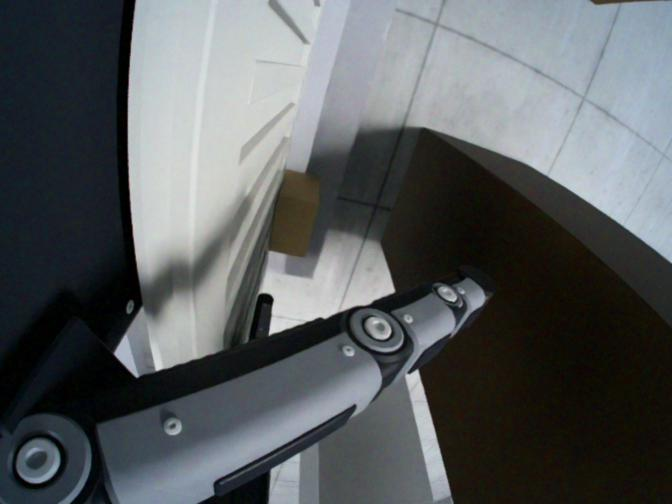

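Request:
move:
  arm3: {"joints":{"joint1_rad":-0.4226,"joint2_rad":1.7037,"joint4_rad":1.6541,"joint6_rad":-0.2304,"joint7_rad":-0.4841},"min_time_s":1}

Request:
move:
  arm3: {"joints":{"joint1_rad":-0.4237,"joint2_rad":1.7041,"joint4_rad":1.6567,"joint6_rad":-0.2334,"joint7_rad":-0.4852},"min_time_s":1}

Scene clock: 1262.80 s.
Joint torques (N m): arm1=[-2.09 -21.99 -1.75 -3.86 -0.53 -0.52 -0.15] | arm2=[2.65 -13.06 3.44 9.54 -0.64 3.13 -0.39] | arm3=[0.52 -17.93 0.7 2.31 -0.02 -0.02 0.09] | arm4=[5.23 -23.09 3.71 -5.03 0.83 -1.47 -0.14]
Flange force (N): arm1=[-1.5 -3.9 -2.2] | arm2=[-1.8 -14.6 10.9] | arm3=[-2.3 0.1 2.8] | arm4=[1.3 -10.0 -1.8]
move: arm3 done
Joint velocities: within noise
arm1, arm2, arm4: as last shown
arm2.joint_positions: joint1_rad=+0.225 joint2_rad=+1.703 joint3_rad=+0.000 joint4_rad=+1.628 joint5_rad=+0.000 joint6_rad=-0.192 joint7_rad=+0.261 hand_little=+1.000 hand_ring=+1.000 hand_middle=+1.000 hand_index=+1.000 hand_thumb_turn=-1.000 hand_thumb_bend=+1.000 hand_force_limit=-0.600 hand_speed=+0.000
arm2.thumb_turn_load_n: 0.0
arm3.joint_positions: joint1_rad=-0.423 joint2_rad=+1.704 joint3_rad=+0.000 joint4_rad=+1.654 joint5_rad=+0.000 joint6_rad=-0.230 joint7_rad=-0.484 hand_little=+1.000 hand_ring=+1.000 hand_middle=+1.000 hand_index=+1.000 hand_thumb_turn=-1.000 hand_thumb_bend=+1.000 hand_force_limit=-0.600 hand_speed=+0.000
arm3.joint_status: all done
arm3.hand_stopped_by: target,target,target,target,target,target
arm3.little_load_n: 0.0
arm3.ring_load_n: 0.0
arm3.middle_load_n: 0.0
arm3.index_load_n: 0.0
arm3.thumb_bend_load_n: 0.0
arm3.thumb_turn_load_n: 0.0
arm3.hand: x=-0.1754 y=-0.0921 z=+0.3809 quat_wxyz=(-0.005, +0.695, -0.719, -0.006) (m; scene frame)
pictures: none

Scene clock: 1264.10 s.
Joint torques (N m): arm1=[-2.9 -22.05 -2.61 -4.29 -0.75 -0.77 -0.23] | arm2=[2.39 -13.21 3.09 8.7 -0.57 2.79 -0.36] | arm3=[-0.25 -15.96 -1.13 5.39 -0.05 1.36 -0.1] | arm4=[6.32 -23.04 4.68 -5.53 0.99 -1.74 -0.18]
Flange force (N): arm1=[-1.3 -5.8 -3.2] | arm2=[-1.6 -13.2 9.1] | arm3=[-1.7 -5.5 6.2] | arm4=[0.7 -12.3 -3.2]
move: arm3 done
Joint velocities: within noise
arm1, arm2, arm4: as last shown
arm2.index_load_n: 0.5
arm3.joint_positions: joint1_rad=-0.424 joint2_rad=+1.704 joint3_rad=+0.000 joint4_rad=+1.657 joint5_rad=+0.000 joint6_rad=-0.233 joint7_rad=-0.485 hand_little=+1.000 hand_ring=+1.000 hand_middle=+1.000 hand_index=+1.000 hand_thumb_turn=-1.000 hand_thumb_bend=+1.000 hand_force_limit=-0.600 hand_speed=+0.000
arm3.joint_status: all done
arm3.hand_stopped_by: target,target,target,target,target,target
arm3.little_load_n: 0.0
arm3.ring_load_n: 0.0
arm3.middle_load_n: 0.0
arm3.index_load_n: 0.0
arm3.thumb_bend_load_n: 0.0
arm3.thumb_turn_load_n: 0.0
arm3.hand: x=-0.1764 y=-0.0921 z=+0.3810 quat_wxyz=(-0.005, +0.695, -0.719, -0.006) (m; scene frame)
arm4.index_load_n: 0.5
arm4.hand: x=-0.0985 y=-0.3319 z=+0.3750 quat_wxyz=(+0.000, +0.719, +0.695, +0.003) (m; scene frame)
pictures: none

Request:
move:
  arm1: {"joints":{"joint1_rad":1.1416,"joint2_rad":1.7113,"joint4_rad":0.9991,"joint6_rad":0.4313,"joint7_rad":-2.1},"min_time_s":1.5}
  arm2: {"joints":{"joint1_rad":0.2268,"joint2_rad":1.7031,"joint4_rad":1.6327,"joint6_rad":-0.1971,"joint7_rad":0.2629},"min_time_s":1.5}
  arm3: {"joints":{"joint1_rad":-0.4263,"joint2_rad":1.705,"joint4_rad":1.6623,"joint6_rad":-0.2399,"joint7_rad":-0.4878},"min_time_s":1.5}
  arm4: {"joints":{"joint1_rad":-1.1709,"joint2_rad":1.6532,"joint4_rad":1.089,"joint6_rad":0.3992,"joint7_rad":1.9247},"min_time_s":1.5}

Scene clock: 1275.90 s.
Joint torques (N m): arm1=[-14.14 -22.39 -14.97 -11.96 -4.13 -6.03 -1.3] | arm2=[5.44 -6.11 6.61 17.9 -1.51 7.03 -0.93] | arm3=[-4.02 -5.41 -9.99 20.52 -0.06 8 -1.17] | arm4=[15.84 -22.65 13.42 -10.49 2.33 -4.65 -0.8]
Flange force (N): arm1=[2.9 -33.2 -23.3] | arm2=[-3.5 -28.8 16.1] | arm3=[0.7 -33.9 20.8] | arm4=[-5.4 -32.9 -17.1]
move: arm1 done; arm2 done; arm3 done; arm4 done
Joint velocities: within noise
arm1.joint_positions: joint1_rad=+1.142 joint2_rad=+1.711 joint3_rad=+0.000 joint4_rad=+0.999 joint5_rad=+0.000 joint6_rad=+0.431 joint7_rad=-2.100 hand_little=+1.000 hand_ring=+1.000 hand_middle=+1.000 hand_index=+1.000 hand_thumb_turn=-1.000 hand_thumb_bend=+1.000 hand_force_limit=-0.600 hand_speed=+0.000
arm1.joint_status: all done
arm1.hand_stopped_by: target,target,target,target,target,target
arm1.little_load_n: 0.0
arm1.ring_load_n: 0.0
arm1.middle_load_n: 0.0
arm1.index_load_n: 0.0
arm1.thumb_bend_load_n: 0.0
arm1.thumb_turn_load_n: 0.0
arm1.hand: x=-0.0914 y=+0.2654 z=+0.3747 quat_wxyz=(-0.004, -0.719, -0.695, +0.002) (m; scene frame)
arm2.joint_positions: joint1_rad=+0.227 joint2_rad=+1.703 joint3_rad=+0.000 joint4_rad=+1.633 joint5_rad=+0.000 joint6_rad=-0.197 joint7_rad=+0.263 hand_little=+1.000 hand_ring=+1.000 hand_middle=+1.000 hand_index=+1.000 hand_thumb_turn=-1.000 hand_thumb_bend=+1.000 hand_force_limit=-0.600 hand_speed=+0.000
arm2.joint_status: all done
arm2.hand_stopped_by: target,target,target,target,target,target
arm2.little_load_n: 0.0
arm2.ring_load_n: 0.0
arm2.middle_load_n: 0.0
arm2.index_load_n: 0.0
arm2.thumb_bend_load_n: 0.0
arm2.thumb_turn_load_n: 0.0
arm2.hand: x=-0.1668 y=+0.1649 z=+0.3794 quat_wxyz=(-0.002, +0.695, -0.719, -0.002) (m; scene frame)
arm3.joint_positions: joint1_rad=-0.426 joint2_rad=+1.705 joint3_rad=+0.000 joint4_rad=+1.662 joint5_rad=+0.000 joint6_rad=-0.240 joint7_rad=-0.488 hand_little=+1.000 hand_ring=+1.000 hand_middle=+1.000 hand_index=+1.000 hand_thumb_turn=-1.000 hand_thumb_bend=+1.000 hand_force_limit=-0.600 hand_speed=+0.000
arm3.joint_status: all done
arm3.hand_stopped_by: target,target,target,target,target,target
arm3.little_load_n: 0.0
arm3.ring_load_n: 0.0
arm3.middle_load_n: 0.0
arm3.index_load_n: 0.0
arm3.thumb_bend_load_n: 0.0
arm3.thumb_turn_load_n: 0.0
arm3.hand: x=-0.1785 y=-0.0922 z=+0.3811 quat_wxyz=(-0.005, +0.695, -0.719, -0.006) (m; scene frame)
arm4.joint_positions: joint1_rad=-1.171 joint2_rad=+1.653 joint3_rad=+0.000 joint4_rad=+1.089 joint5_rad=+0.000 joint6_rad=+0.399 joint7_rad=+1.925 hand_little=+1.000 hand_ring=+1.000 hand_middle=+1.000 hand_index=+1.000 hand_thumb_turn=-1.000 hand_thumb_bend=+1.000 hand_force_limit=-0.600 hand_speed=+0.000
arm4.joint_status: all done
arm4.hand_stopped_by: target,target,target,target,target,target
arm4.little_load_n: 0.0
arm4.ring_load_n: 0.0
arm4.middle_load_n: 0.0
arm4.index_load_n: 0.0
arm4.thumb_bend_load_n: 0.0
arm4.thumb_turn_load_n: 0.0
arm4.hand: x=-0.0967 y=-0.3319 z=+0.3750 quat_wxyz=(+0.000, +0.719, +0.695, +0.003) (m; scene frame)
pictures: none

Request:
move:
  arm1: {"joints":{"joint1_rad":1.1392,"joint2_rad":1.7081,"joint4_rad":1.0009,"joint6_rad":0.4327,"joint7_rad":-2.1024},"min_time_s":1.5}
  arm2: {"joints":{"joint1_rad":0.2281,"joint2_rad":1.7037,"joint4_rad":1.6372,"joint6_rad":-0.2021,"joint7_rad":0.2642},"min_time_s":1.5}
  arm3: {"joints":{"joint1_rad":-0.4279,"joint2_rad":1.7055,"joint4_rad":1.6656,"joint6_rad":-0.2437,"joint7_rad":-0.4894},"min_time_s":1.5}
  arm4: {"joints":{"joint1_rad":-1.1683,"joint2_rad":1.6501,"joint4_rad":1.0905,"joint6_rad":0.4009,"joint7_rad":1.9274},"min_time_s":1.5}

Scene clock: 1299.00 s.
Joint torques (N m): arm1=[-17.13 -33.78 -18.76 -9.57 -5.07 -2.15 -1.11] | arm2=[8.59 2.87 9.78 25.08 -2.31 10.6 -1.35] | arm3=[-5.42 0.21 -13.43 21.53 0.16 8.66 -1.4] | arm4=[31.18 -39.01 27.42 -9.57 4.4 -2.45 -1.74]
Flange force (N): arm1=[-9.2 -32.6 11.3] | arm2=[-6.7 -42.2 13.5] | arm3=[3.3 -39.5 10.2] | arm4=[16.5 -52.7 25.3]
move: arm1 done; arm2 done; arm3 done; arm4 done
Joint velocities: within noise
arm1.joint_positions: joint1_rad=+1.139 joint2_rad=+1.708 joint3_rad=+0.000 joint4_rad=+1.001 joint5_rad=+0.000 joint6_rad=+0.433 joint7_rad=-2.102 hand_little=+1.000 hand_ring=+1.000 hand_middle=+1.000 hand_index=+1.000 hand_thumb_turn=-1.000 hand_thumb_bend=+1.000 hand_force_limit=-0.600 hand_speed=+0.000
arm1.joint_status: all done
arm1.hand_stopped_by: target,target,target,target,target,target
arm1.little_load_n: 0.0
arm1.ring_load_n: 0.0
arm1.middle_load_n: 0.0
arm1.index_load_n: 0.0
arm1.thumb_bend_load_n: 0.0
arm1.thumb_turn_load_n: 0.0
arm1.hand: x=-0.0899 y=+0.2656 z=+0.3762 quat_wxyz=(-0.004, -0.719, -0.695, +0.002) (m; scene frame)
arm2.joint_positions: joint1_rad=+0.228 joint2_rad=+1.704 joint3_rad=+0.000 joint4_rad=+1.637 joint5_rad=+0.000 joint6_rad=-0.202 joint7_rad=+0.264 hand_little=+1.000 hand_ring=+1.000 hand_middle=+1.000 hand_index=+1.000 hand_thumb_turn=-1.000 hand_thumb_bend=+1.000 hand_force_limit=-0.600 hand_speed=+0.000
arm2.joint_status: all done
arm2.hand_stopped_by: target,target,target,target,target,target
arm2.little_load_n: 0.0
arm2.ring_load_n: 0.0
arm2.middle_load_n: 0.0
arm2.index_load_n: 0.0
arm2.thumb_bend_load_n: 0.0
arm2.thumb_turn_load_n: 0.0
arm2.hand: x=-0.1685 y=+0.1649 z=+0.3795 quat_wxyz=(-0.001, +0.695, -0.719, -0.002) (m; scene frame)
arm3.joint_positions: joint1_rad=-0.428 joint2_rad=+1.705 joint3_rad=+0.000 joint4_rad=+1.666 joint5_rad=+0.000 joint6_rad=-0.244 joint7_rad=-0.489 hand_little=+1.000 hand_ring=+1.000 hand_middle=+1.000 hand_index=+1.000 hand_thumb_turn=-1.000 hand_thumb_bend=+1.000 hand_force_limit=-0.600 hand_speed=+0.000
arm3.joint_status: all done
arm3.hand_stopped_by: target,target,target,target,target,target
arm3.little_load_n: 0.0
arm3.ring_load_n: 0.0
arm3.middle_load_n: 0.0
arm3.index_load_n: 0.0
arm3.thumb_bend_load_n: 0.0
arm3.thumb_turn_load_n: 0.0
arm3.hand: x=-0.1798 y=-0.0921 z=+0.3812 quat_wxyz=(-0.005, +0.695, -0.719, -0.006) (m; scene frame)
arm4.joint_positions: joint1_rad=-1.168 joint2_rad=+1.650 joint3_rad=+0.000 joint4_rad=+1.091 joint5_rad=+0.000 joint6_rad=+0.401 joint7_rad=+1.927 hand_little=+1.000 hand_ring=+1.000 hand_middle=+1.000 hand_index=+1.000 hand_thumb_turn=-1.000 hand_thumb_bend=+1.000 hand_force_limit=-0.600 hand_speed=+0.000
arm4.joint_status: all done
arm4.hand_stopped_by: target,target,target,target,target,target
arm4.little_load_n: 0.0
arm4.ring_load_n: 0.0
arm4.middle_load_n: 0.0
arm4.index_load_n: 0.0
arm4.thumb_bend_load_n: 0.0
arm4.thumb_turn_load_n: 0.0
arm4.hand: x=-0.0952 y=-0.3320 z=+0.3765 quat_wxyz=(+0.000, +0.719, +0.695, +0.003) (m; scene frame)
pictures: none

Request:
move:
  arm1: {"joints":{"joint1_rad":1.1392,"joint2_rad":1.7042,"joint4_rad":1.0056,"joint6_rad":0.4319,"joint7_rad":-2.1024},"min_time_s":1.5}
  arm2: {"joints":{"joint1_rad":0.2281,"joint2_rad":1.7002,"joint4_rad":1.6413,"joint6_rad":-0.2027,"joint7_rad":0.2642},"min_time_s":1.5}
  arm3: {"joints":{"joint1_rad":-0.4279,"joint2_rad":1.702,"joint4_rad":1.6697,"joint6_rad":-0.2443,"joint7_rad":-0.4894},"min_time_s":1.5}
  arm4: {"joints":{"joint1_rad":-1.1683,"joint2_rad":1.6464,"joint4_rad":1.0947,"joint6_rad":0.4005,"joint7_rad":1.9274},"min_time_s":1.5}
  cameras: ["cam_low"]

Scene clock: 1306.70 s.
Joint torques (N m): arm1=[-15.58 -34.58 -16.96 -9.87 -4.66 -2.19 -1.1] | arm2=[7.45 1.47 8.63 26.11 -2.33 10.99 -1.46] | arm3=[-5.54 0.77 -13.74 20.59 0.19 8.31 -1.44] | arm4=[30.33 -39.35 26.16 -8.96 4.04 -2.13 -1.78]
Flange force (N): arm1=[-7.4 -30.4 12.4] | arm2=[-3.2 -42.1 19.3] | arm3=[4.0 -38.8 6.3] | arm4=[17.8 -50.4 27.6]
move: arm1 done; arm2 done; arm3 done; arm4 done
Joint velocities: within noise
arm1.joint_positions: joint1_rad=+1.139 joint2_rad=+1.704 joint3_rad=+0.000 joint4_rad=+1.006 joint5_rad=+0.000 joint6_rad=+0.432 joint7_rad=-2.102 hand_little=+1.000 hand_ring=+1.000 hand_middle=+1.000 hand_index=+1.000 hand_thumb_turn=-1.000 hand_thumb_bend=+1.000 hand_force_limit=-0.600 hand_speed=+0.000
arm1.joint_status: all done
arm1.hand_stopped_by: target,target,target,target,target,target
arm1.little_load_n: 0.0
arm1.ring_load_n: 0.0
arm1.middle_load_n: 0.0
arm1.index_load_n: 0.0
arm1.thumb_bend_load_n: 0.0
arm1.thumb_turn_load_n: 0.5
arm1.hand: x=-0.0899 y=+0.2656 z=+0.3777 quat_wxyz=(-0.004, -0.719, -0.695, +0.002) (m; scene frame)
arm2.joint_positions: joint1_rad=+0.228 joint2_rad=+1.700 joint3_rad=+0.000 joint4_rad=+1.641 joint5_rad=+0.000 joint6_rad=-0.203 joint7_rad=+0.264 hand_little=+1.000 hand_ring=+1.000 hand_middle=+1.000 hand_index=+1.000 hand_thumb_turn=-1.000 hand_thumb_bend=+1.000 hand_force_limit=-0.600 hand_speed=+0.000
arm2.joint_status: all done
arm2.hand_stopped_by: target,target,target,target,target,target
arm2.little_load_n: 0.0
arm2.ring_load_n: 0.0
arm2.middle_load_n: 0.0
arm2.index_load_n: 0.0
arm2.thumb_bend_load_n: 0.0
arm2.thumb_turn_load_n: 0.0
arm2.hand: x=-0.1685 y=+0.1649 z=+0.3810 quat_wxyz=(-0.001, +0.695, -0.719, -0.002) (m; scene frame)
arm3.joint_positions: joint1_rad=-0.428 joint2_rad=+1.702 joint3_rad=+0.000 joint4_rad=+1.670 joint5_rad=+0.000 joint6_rad=-0.244 joint7_rad=-0.489 hand_little=+1.000 hand_ring=+1.000 hand_middle=+1.000 hand_index=+1.000 hand_thumb_turn=-1.000 hand_thumb_bend=+1.000 hand_force_limit=-0.600 hand_speed=+0.000
arm3.joint_status: all done
arm3.hand_stopped_by: target,target,target,target,target,target
arm3.little_load_n: 0.0
arm3.ring_load_n: 0.0
arm3.middle_load_n: 0.0
arm3.index_load_n: 0.5
arm3.thumb_bend_load_n: 0.0
arm3.thumb_turn_load_n: 0.0
arm3.hand: x=-0.1798 y=-0.0922 z=+0.3827 quat_wxyz=(-0.005, +0.695, -0.719, -0.006) (m; scene frame)
arm4.joint_positions: joint1_rad=-1.168 joint2_rad=+1.646 joint3_rad=+0.000 joint4_rad=+1.095 joint5_rad=+0.000 joint6_rad=+0.401 joint7_rad=+1.927 hand_little=+1.000 hand_ring=+1.000 hand_middle=+1.000 hand_index=+1.000 hand_thumb_turn=-1.000 hand_thumb_bend=+1.000 hand_force_limit=-0.600 hand_speed=+0.000
arm4.joint_status: all done
arm4.hand_stopped_by: target,target,target,target,target,target
arm4.little_load_n: 0.0
arm4.ring_load_n: 0.0
arm4.middle_load_n: 0.0
arm4.index_load_n: 0.0
arm4.thumb_bend_load_n: 0.0
arm4.thumb_turn_load_n: 0.0
arm4.hand: x=-0.0952 y=-0.3321 z=+0.3780 quat_wxyz=(+0.000, +0.719, +0.695, +0.003) (m; scene frame)
pictures: cam_low

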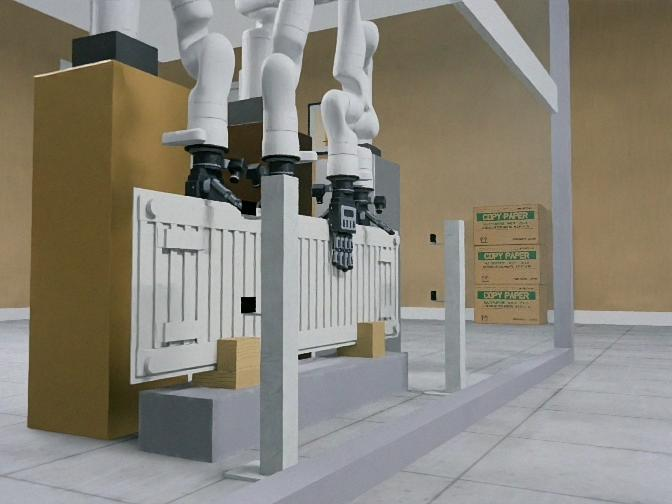

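Request:
move:
  arm1: {"joints":{"joint1_rad":1.1392,"joint2_rad":1.6965,"joint4_rad":1.0149,"joint6_rad":0.4303,"joint7_rad":-2.1024},"min_time_s":2}
  arm2: {"joints":{"joint1_rad":0.2281,"joint2_rad":1.6932,"joint4_rad":1.6496,"joint6_rad":-0.204,"joint7_rad":0.2642},"min_time_s":2}
  arm3: {"joints":{"joint1_rad":-0.4279,"joint2_rad":1.695,"joint4_rad":1.678,"joint6_rad":-0.2456,"joint7_rad":-0.4894},"min_time_s":2}
  arm4: {"joints":{"joint1_rad":-1.1683,"joint2_rad":1.639,"joint4_rad":1.103,"joint6_rad":0.3996,"joint7_rad":1.9274},"min_time_s":2}
  cameras: ["cam_low"]

Request:
zoom_image:
  camera: "cam_low"
  region: [110, 320, 290, 455]

Scene clock: 1314.50 s.
Joint torques (N m): arm1=[-15.77 -34.2 -17.25 -9.47 -4.7 -1.93 -1.06] | arm2=[7.43 1.64 8.54 26.18 -2.33 11.07 -1.48] | arm3=[-5.14 0.55 -12.96 20.52 0.13 8.33 -1.36] | arm4=[29.98 -39.42 26.02 -8.96 3.99 -2.1 -1.73]
Flange force (N): arm1=[-8.0 -30.4 12.6] | arm2=[-3.1 -42.2 18.7] | arm3=[3.1 -37.8 6.4] | arm4=[17.5 -49.8 27.8]
move: arm1 done; arm2 done; arm3 done; arm4 done
Joint velocities: within noise
arm1.joint_positions: joint1_rad=+1.139 joint2_rad=+1.696 joint3_rad=+0.000 joint4_rad=+1.015 joint5_rad=+0.000 joint6_rad=+0.430 joint7_rad=-2.102 hand_little=+1.000 hand_ring=+1.000 hand_middle=+1.000 hand_index=+1.000 hand_thumb_turn=-1.000 hand_thumb_bend=+1.000 hand_force_limit=-0.600 hand_speed=+0.000
arm1.joint_status: all done
arm1.hand_stopped_by: target,target,target,target,target,target
arm1.little_load_n: 0.0
arm1.ring_load_n: 0.0
arm1.middle_load_n: 0.0
arm1.index_load_n: 0.0
arm1.thumb_bend_load_n: 0.0
arm1.thumb_turn_load_n: 0.0
arm1.hand: x=-0.0899 y=+0.2656 z=+0.3807 quat_wxyz=(-0.004, -0.719, -0.695, +0.002) (m; scene frame)
arm2.joint_positions: joint1_rad=+0.228 joint2_rad=+1.693 joint3_rad=+0.000 joint4_rad=+1.650 joint5_rad=+0.000 joint6_rad=-0.204 joint7_rad=+0.264 hand_little=+1.000 hand_ring=+1.000 hand_middle=+1.000 hand_index=+1.000 hand_thumb_turn=-1.000 hand_thumb_bend=+1.000 hand_force_limit=-0.600 hand_speed=+0.000
arm2.joint_status: all done
arm2.hand_stopped_by: target,target,target,target,target,target
arm2.little_load_n: 0.0
arm2.ring_load_n: 0.0
arm2.middle_load_n: 0.0
arm2.index_load_n: 0.0
arm2.thumb_bend_load_n: 0.0
arm2.thumb_turn_load_n: 0.5
arm2.hand: x=-0.1685 y=+0.1649 z=+0.3840 quat_wxyz=(-0.001, +0.695, -0.719, -0.002) (m; scene frame)
arm3.joint_positions: joint1_rad=-0.428 joint2_rad=+1.695 joint3_rad=+0.000 joint4_rad=+1.678 joint5_rad=+0.000 joint6_rad=-0.246 joint7_rad=-0.489 hand_little=+1.000 hand_ring=+1.000 hand_middle=+1.000 hand_index=+1.000 hand_thumb_turn=-1.000 hand_thumb_bend=+1.000 hand_force_limit=-0.600 hand_speed=+0.000
arm3.joint_status: all done
arm3.hand_stopped_by: target,target,target,target,target,target
arm3.little_load_n: 0.0
arm3.ring_load_n: 0.0
arm3.middle_load_n: 0.0
arm3.index_load_n: 0.0
arm3.thumb_bend_load_n: 0.0
arm3.thumb_turn_load_n: 0.0
arm3.hand: x=-0.1798 y=-0.0922 z=+0.3857 quat_wxyz=(-0.005, +0.695, -0.719, -0.006) (m; scene frame)
arm4.joint_positions: joint1_rad=-1.168 joint2_rad=+1.639 joint3_rad=+0.000 joint4_rad=+1.103 joint5_rad=+0.000 joint6_rad=+0.400 joint7_rad=+1.927 hand_little=+1.000 hand_ring=+1.000 hand_middle=+1.000 hand_index=+1.000 hand_thumb_turn=-1.000 hand_thumb_bend=+1.000 hand_force_limit=-0.600 hand_speed=+0.000
arm4.joint_status: all done
arm4.hand_stopped_by: target,target,target,target,target,target
arm4.little_load_n: 0.0
arm4.ring_load_n: 0.0
arm4.middle_load_n: 0.0
arm4.index_load_n: 0.0
arm4.thumb_bend_load_n: 0.0
arm4.thumb_turn_load_n: 0.5
arm4.hand: x=-0.0953 y=-0.3321 z=+0.3810 quat_wxyz=(+0.000, +0.719, +0.695, +0.003) (m; scene frame)
pictures: cam_low

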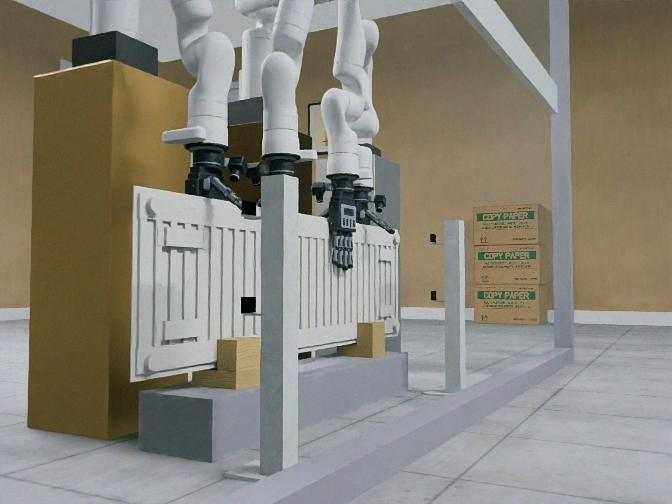

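Scaled by 2.800.

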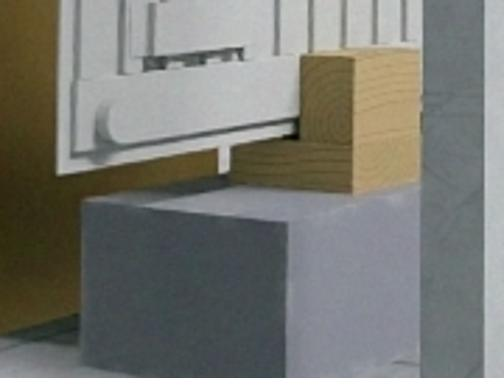

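Request:
move:
  arm1: {"joints":{"joint1_rad":1.1379,"joint2_rad":1.6223,"joint4_rad":1.0977,"joint6_rad":0.4216,"joint7_rad":-2.1037},"min_time_s":4}
  arm2: {"joints":{"joint1_rad":0.2281,"joint2_rad":1.6229,"joint4_rad":1.7283,"joint6_rad":-0.2124,"joint7_rad":0.2642},"min_time_s":4}
  arm3: {"joints":{"joint1_rad":-0.4285,"joint2_rad":1.6228,"joint4_rad":1.7604,"joint6_rad":-0.2559,"joint7_rad":-0.49},"min_time_s":4}
  arm4: {"joints":{"joint1_rad":-1.1683,"joint2_rad":1.5667,"joint4_rad":1.1787,"joint6_rad":0.3962,"joint7_rad":1.9274},"min_time_s":4}
  cameras: ["cam_low"]

Scene clock: 1345.37 s.
Joint torques (N m): arm1=[-17.37 -33.75 -19.35 -8.59 -4.98 -1.55 -1.14] | arm2=[9.12 3.75 10.9 26.15 -2.59 11.23 -1.47] | arm3=[-3.9 -3.53 -10.35 27.11 -0.26 10.75 -1.48] | arm4=[30.81 -35.36 27.31 -11.27 4.08 -3.8 -1.73]
Flange force (N): arm1=[-11.4 -32.0 14.0] | arm2=[-7.3 -44.2 10.4] | arm3=[-2.8 -43.1 29.6] | arm4=[10.1 -54.7 12.6]
move: arm1 done; arm2 done; arm3 done; arm4 done
Joint velocities: within noise
arm1.joint_positions: joint1_rad=+1.138 joint2_rad=+1.622 joint3_rad=+0.000 joint4_rad=+1.098 joint5_rad=+0.000 joint6_rad=+0.422 joint7_rad=-2.104 hand_little=+1.000 hand_ring=+1.000 hand_middle=+1.000 hand_index=+1.000 hand_thumb_turn=-1.000 hand_thumb_bend=+1.000 hand_force_limit=-0.600 hand_speed=+0.000
arm1.joint_status: all done
arm1.hand_stopped_by: target,target,target,target,target,target
arm1.little_load_n: 0.0
arm1.ring_load_n: 0.0
arm1.middle_load_n: 0.0
arm1.index_load_n: 0.0
arm1.thumb_bend_load_n: 0.0
arm1.thumb_turn_load_n: 0.0
arm1.hand: x=-0.0892 y=+0.2659 z=+0.4107 quat_wxyz=(-0.004, -0.719, -0.695, +0.002) (m; scene frame)
arm2.joint_positions: joint1_rad=+0.228 joint2_rad=+1.623 joint3_rad=+0.000 joint4_rad=+1.728 joint5_rad=+0.000 joint6_rad=-0.212 joint7_rad=+0.264 hand_little=+1.000 hand_ring=+1.000 hand_middle=+1.000 hand_index=+1.000 hand_thumb_turn=-1.000 hand_thumb_bend=+1.000 hand_force_limit=-0.600 hand_speed=+0.000
arm2.joint_status: all done
arm2.hand_stopped_by: target,target,target,target,target,target
arm2.little_load_n: 0.0
arm2.ring_load_n: 0.0
arm2.middle_load_n: 0.0
arm2.index_load_n: 0.0
arm2.thumb_bend_load_n: 0.0
arm2.thumb_turn_load_n: 0.0
arm2.hand: x=-0.1685 y=+0.1648 z=+0.4140 quat_wxyz=(-0.001, +0.695, -0.719, -0.002) (m; scene frame)
arm3.joint_positions: joint1_rad=-0.428 joint2_rad=+1.623 joint3_rad=+0.000 joint4_rad=+1.760 joint5_rad=+0.000 joint6_rad=-0.256 joint7_rad=-0.490 hand_little=+1.000 hand_ring=+1.000 hand_middle=+1.000 hand_index=+1.000 hand_thumb_turn=-1.000 hand_thumb_bend=+1.000 hand_force_limit=-0.600 hand_speed=+0.000
arm3.joint_status: all done
arm3.hand_stopped_by: target,target,target,target,target,target
arm3.little_load_n: 0.0
arm3.ring_load_n: 0.0
arm3.middle_load_n: 0.0
arm3.index_load_n: 0.0
arm3.thumb_bend_load_n: 0.0
arm3.thumb_turn_load_n: 0.0
arm3.hand: x=-0.1798 y=-0.0925 z=+0.4167 quat_wxyz=(-0.005, +0.695, -0.719, -0.006) (m; scene frame)
arm4.joint_positions: joint1_rad=-1.168 joint2_rad=+1.567 joint3_rad=+0.000 joint4_rad=+1.179 joint5_rad=+0.000 joint6_rad=+0.396 joint7_rad=+1.927 hand_little=+1.000 hand_ring=+1.000 hand_middle=+1.000 hand_index=+1.000 hand_thumb_turn=-1.000 hand_thumb_bend=+1.000 hand_force_limit=-0.600 hand_speed=+0.000
arm4.joint_status: all done
arm4.hand_stopped_by: target,target,target,target,target,target
arm4.little_load_n: 0.0
arm4.ring_load_n: 0.0
arm4.middle_load_n: 0.0
arm4.index_load_n: 0.0
arm4.thumb_bend_load_n: 0.0
arm4.thumb_turn_load_n: 0.0
arm4.hand: x=-0.0954 y=-0.3322 z=+0.4110 quat_wxyz=(+0.000, +0.719, +0.695, +0.003) (m; scene frame)
pictures: cam_low

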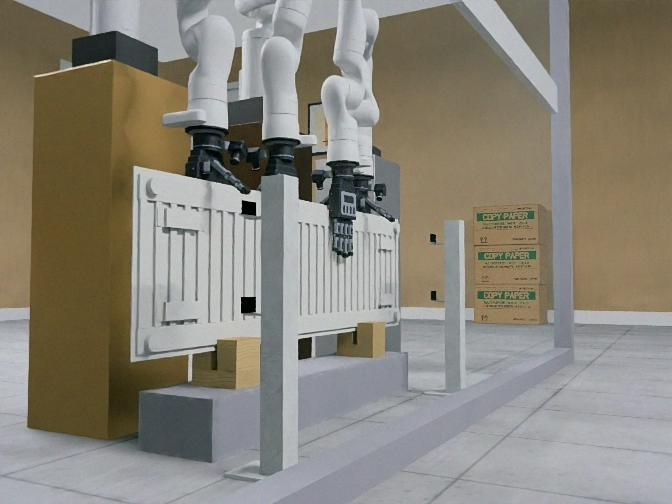

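Request:
move:
  arm1: {"joints":{"joint1_rad":1.1379,"joint2_rad":1.5505,"joint4_rad":1.1712,"joint6_rad":0.42,"joint7_rad":-2.1037},"min_time_s":4}
  arm2: {"joints":{"joint1_rad":0.2281,"joint2_rad":1.5511,"joint4_rad":1.8017,"joint6_rad":-0.214,"joint7_rad":0.2642},"min_time_s":4}
  arm3: {"joints":{"joint1_rad":-0.4285,"joint2_rad":1.5528,"joint4_rad":1.8321,"joint6_rad":-0.2575,"joint7_rad":-0.49},"min_time_s":4}
  arm4: {"joints":{"joint1_rad":-1.1683,"joint2_rad":1.4965,"joint4_rad":1.2449,"joint6_rad":0.4002,"joint7_rad":1.9274},"min_time_s":4}
  cameras: ["cam_low"]

Scene clock: 1361.80 s.
Joint torques (N m): arm1=[-17.54 -29.18 -19.56 -6.78 -4.85 -1.15 -1.07] | arm2=[8.58 -1.44 10.66 29.62 -2.76 12.41 -1.62] | arm3=[-2.35 0.43 -7.7 21.41 -0.12 8.65 -1.18] | arm4=[28.64 -40.39 25.78 -11.05 3.81 -3.1 -1.62]
Flange force (N): arm1=[-13.4 -31.2 7.8] | arm2=[-4.3 -47.1 27.9] | arm3=[-5.5 -35.9 3.8] | arm4=[12.5 -49.5 25.7]
move: arm1 done; arm2 done; arm3 done; arm4 done
Joint velocities: within noise
arm1.joint_positions: joint1_rad=+1.138 joint2_rad=+1.550 joint3_rad=+0.000 joint4_rad=+1.171 joint5_rad=+0.000 joint6_rad=+0.420 joint7_rad=-2.104 hand_little=+1.000 hand_ring=+1.000 hand_middle=+1.000 hand_index=+1.000 hand_thumb_turn=-1.000 hand_thumb_bend=+1.000 hand_force_limit=-0.600 hand_speed=+0.000
arm1.joint_status: all done
arm1.hand_stopped_by: target,target,target,target,target,target
arm1.little_load_n: 0.0
arm1.ring_load_n: 0.0
arm1.middle_load_n: 0.0
arm1.index_load_n: 0.0
arm1.thumb_bend_load_n: 0.0
arm1.thumb_turn_load_n: 0.0
arm1.hand: x=-0.0893 y=+0.2662 z=+0.4407 quat_wxyz=(-0.004, -0.719, -0.695, +0.002) (m; scene frame)
arm2.joint_positions: joint1_rad=+0.228 joint2_rad=+1.551 joint3_rad=+0.000 joint4_rad=+1.802 joint5_rad=+0.000 joint6_rad=-0.214 joint7_rad=+0.264 hand_little=+1.000 hand_ring=+1.000 hand_middle=+1.000 hand_index=+1.000 hand_thumb_turn=-1.000 hand_thumb_bend=+1.000 hand_force_limit=-0.600 hand_speed=+0.000
arm2.joint_status: all done
arm2.hand_stopped_by: target,target,target,target,target,target
arm2.little_load_n: 0.0
arm2.ring_load_n: 0.0
arm2.middle_load_n: 0.0
arm2.index_load_n: 0.0
arm2.thumb_bend_load_n: 0.0
arm2.thumb_turn_load_n: 0.0
arm2.hand: x=-0.1684 y=+0.1646 z=+0.4443 quat_wxyz=(-0.001, +0.695, -0.719, -0.002) (m; scene frame)
arm3.joint_positions: joint1_rad=-0.429 joint2_rad=+1.553 joint3_rad=+0.000 joint4_rad=+1.832 joint5_rad=+0.000 joint6_rad=-0.257 joint7_rad=-0.490 hand_little=+1.000 hand_ring=+1.000 hand_middle=+1.000 hand_index=+1.000 hand_thumb_turn=-1.000 hand_thumb_bend=+1.000 hand_force_limit=-0.600 hand_speed=+0.000
arm3.joint_status: all done
arm3.hand_stopped_by: target,target,target,target,target,target
arm3.little_load_n: 0.0
arm3.ring_load_n: 0.0
arm3.middle_load_n: 0.0
arm3.index_load_n: 0.0
arm3.thumb_bend_load_n: 0.0
arm3.thumb_turn_load_n: 0.0
arm3.hand: x=-0.1794 y=-0.0927 z=+0.4463 quat_wxyz=(-0.005, +0.695, -0.719, -0.006) (m; scene frame)
arm4.joint_positions: joint1_rad=-1.168 joint2_rad=+1.496 joint3_rad=+0.000 joint4_rad=+1.245 joint5_rad=+0.000 joint6_rad=+0.400 joint7_rad=+1.927 hand_little=+1.000 hand_ring=+1.000 hand_middle=+1.000 hand_index=+1.000 hand_thumb_turn=-1.000 hand_thumb_bend=+1.000 hand_force_limit=-0.600 hand_speed=+0.000
arm4.joint_status: all done
arm4.hand_stopped_by: target,target,target,target,target,target
arm4.little_load_n: 0.0
arm4.ring_load_n: 0.0
arm4.middle_load_n: 0.0
arm4.index_load_n: 0.0
arm4.thumb_bend_load_n: 0.0
arm4.thumb_turn_load_n: 0.0
arm4.hand: x=-0.0956 y=-0.3324 z=+0.4410 quat_wxyz=(+0.000, +0.719, +0.695, +0.003) (m; scene frame)
pictures: cam_low

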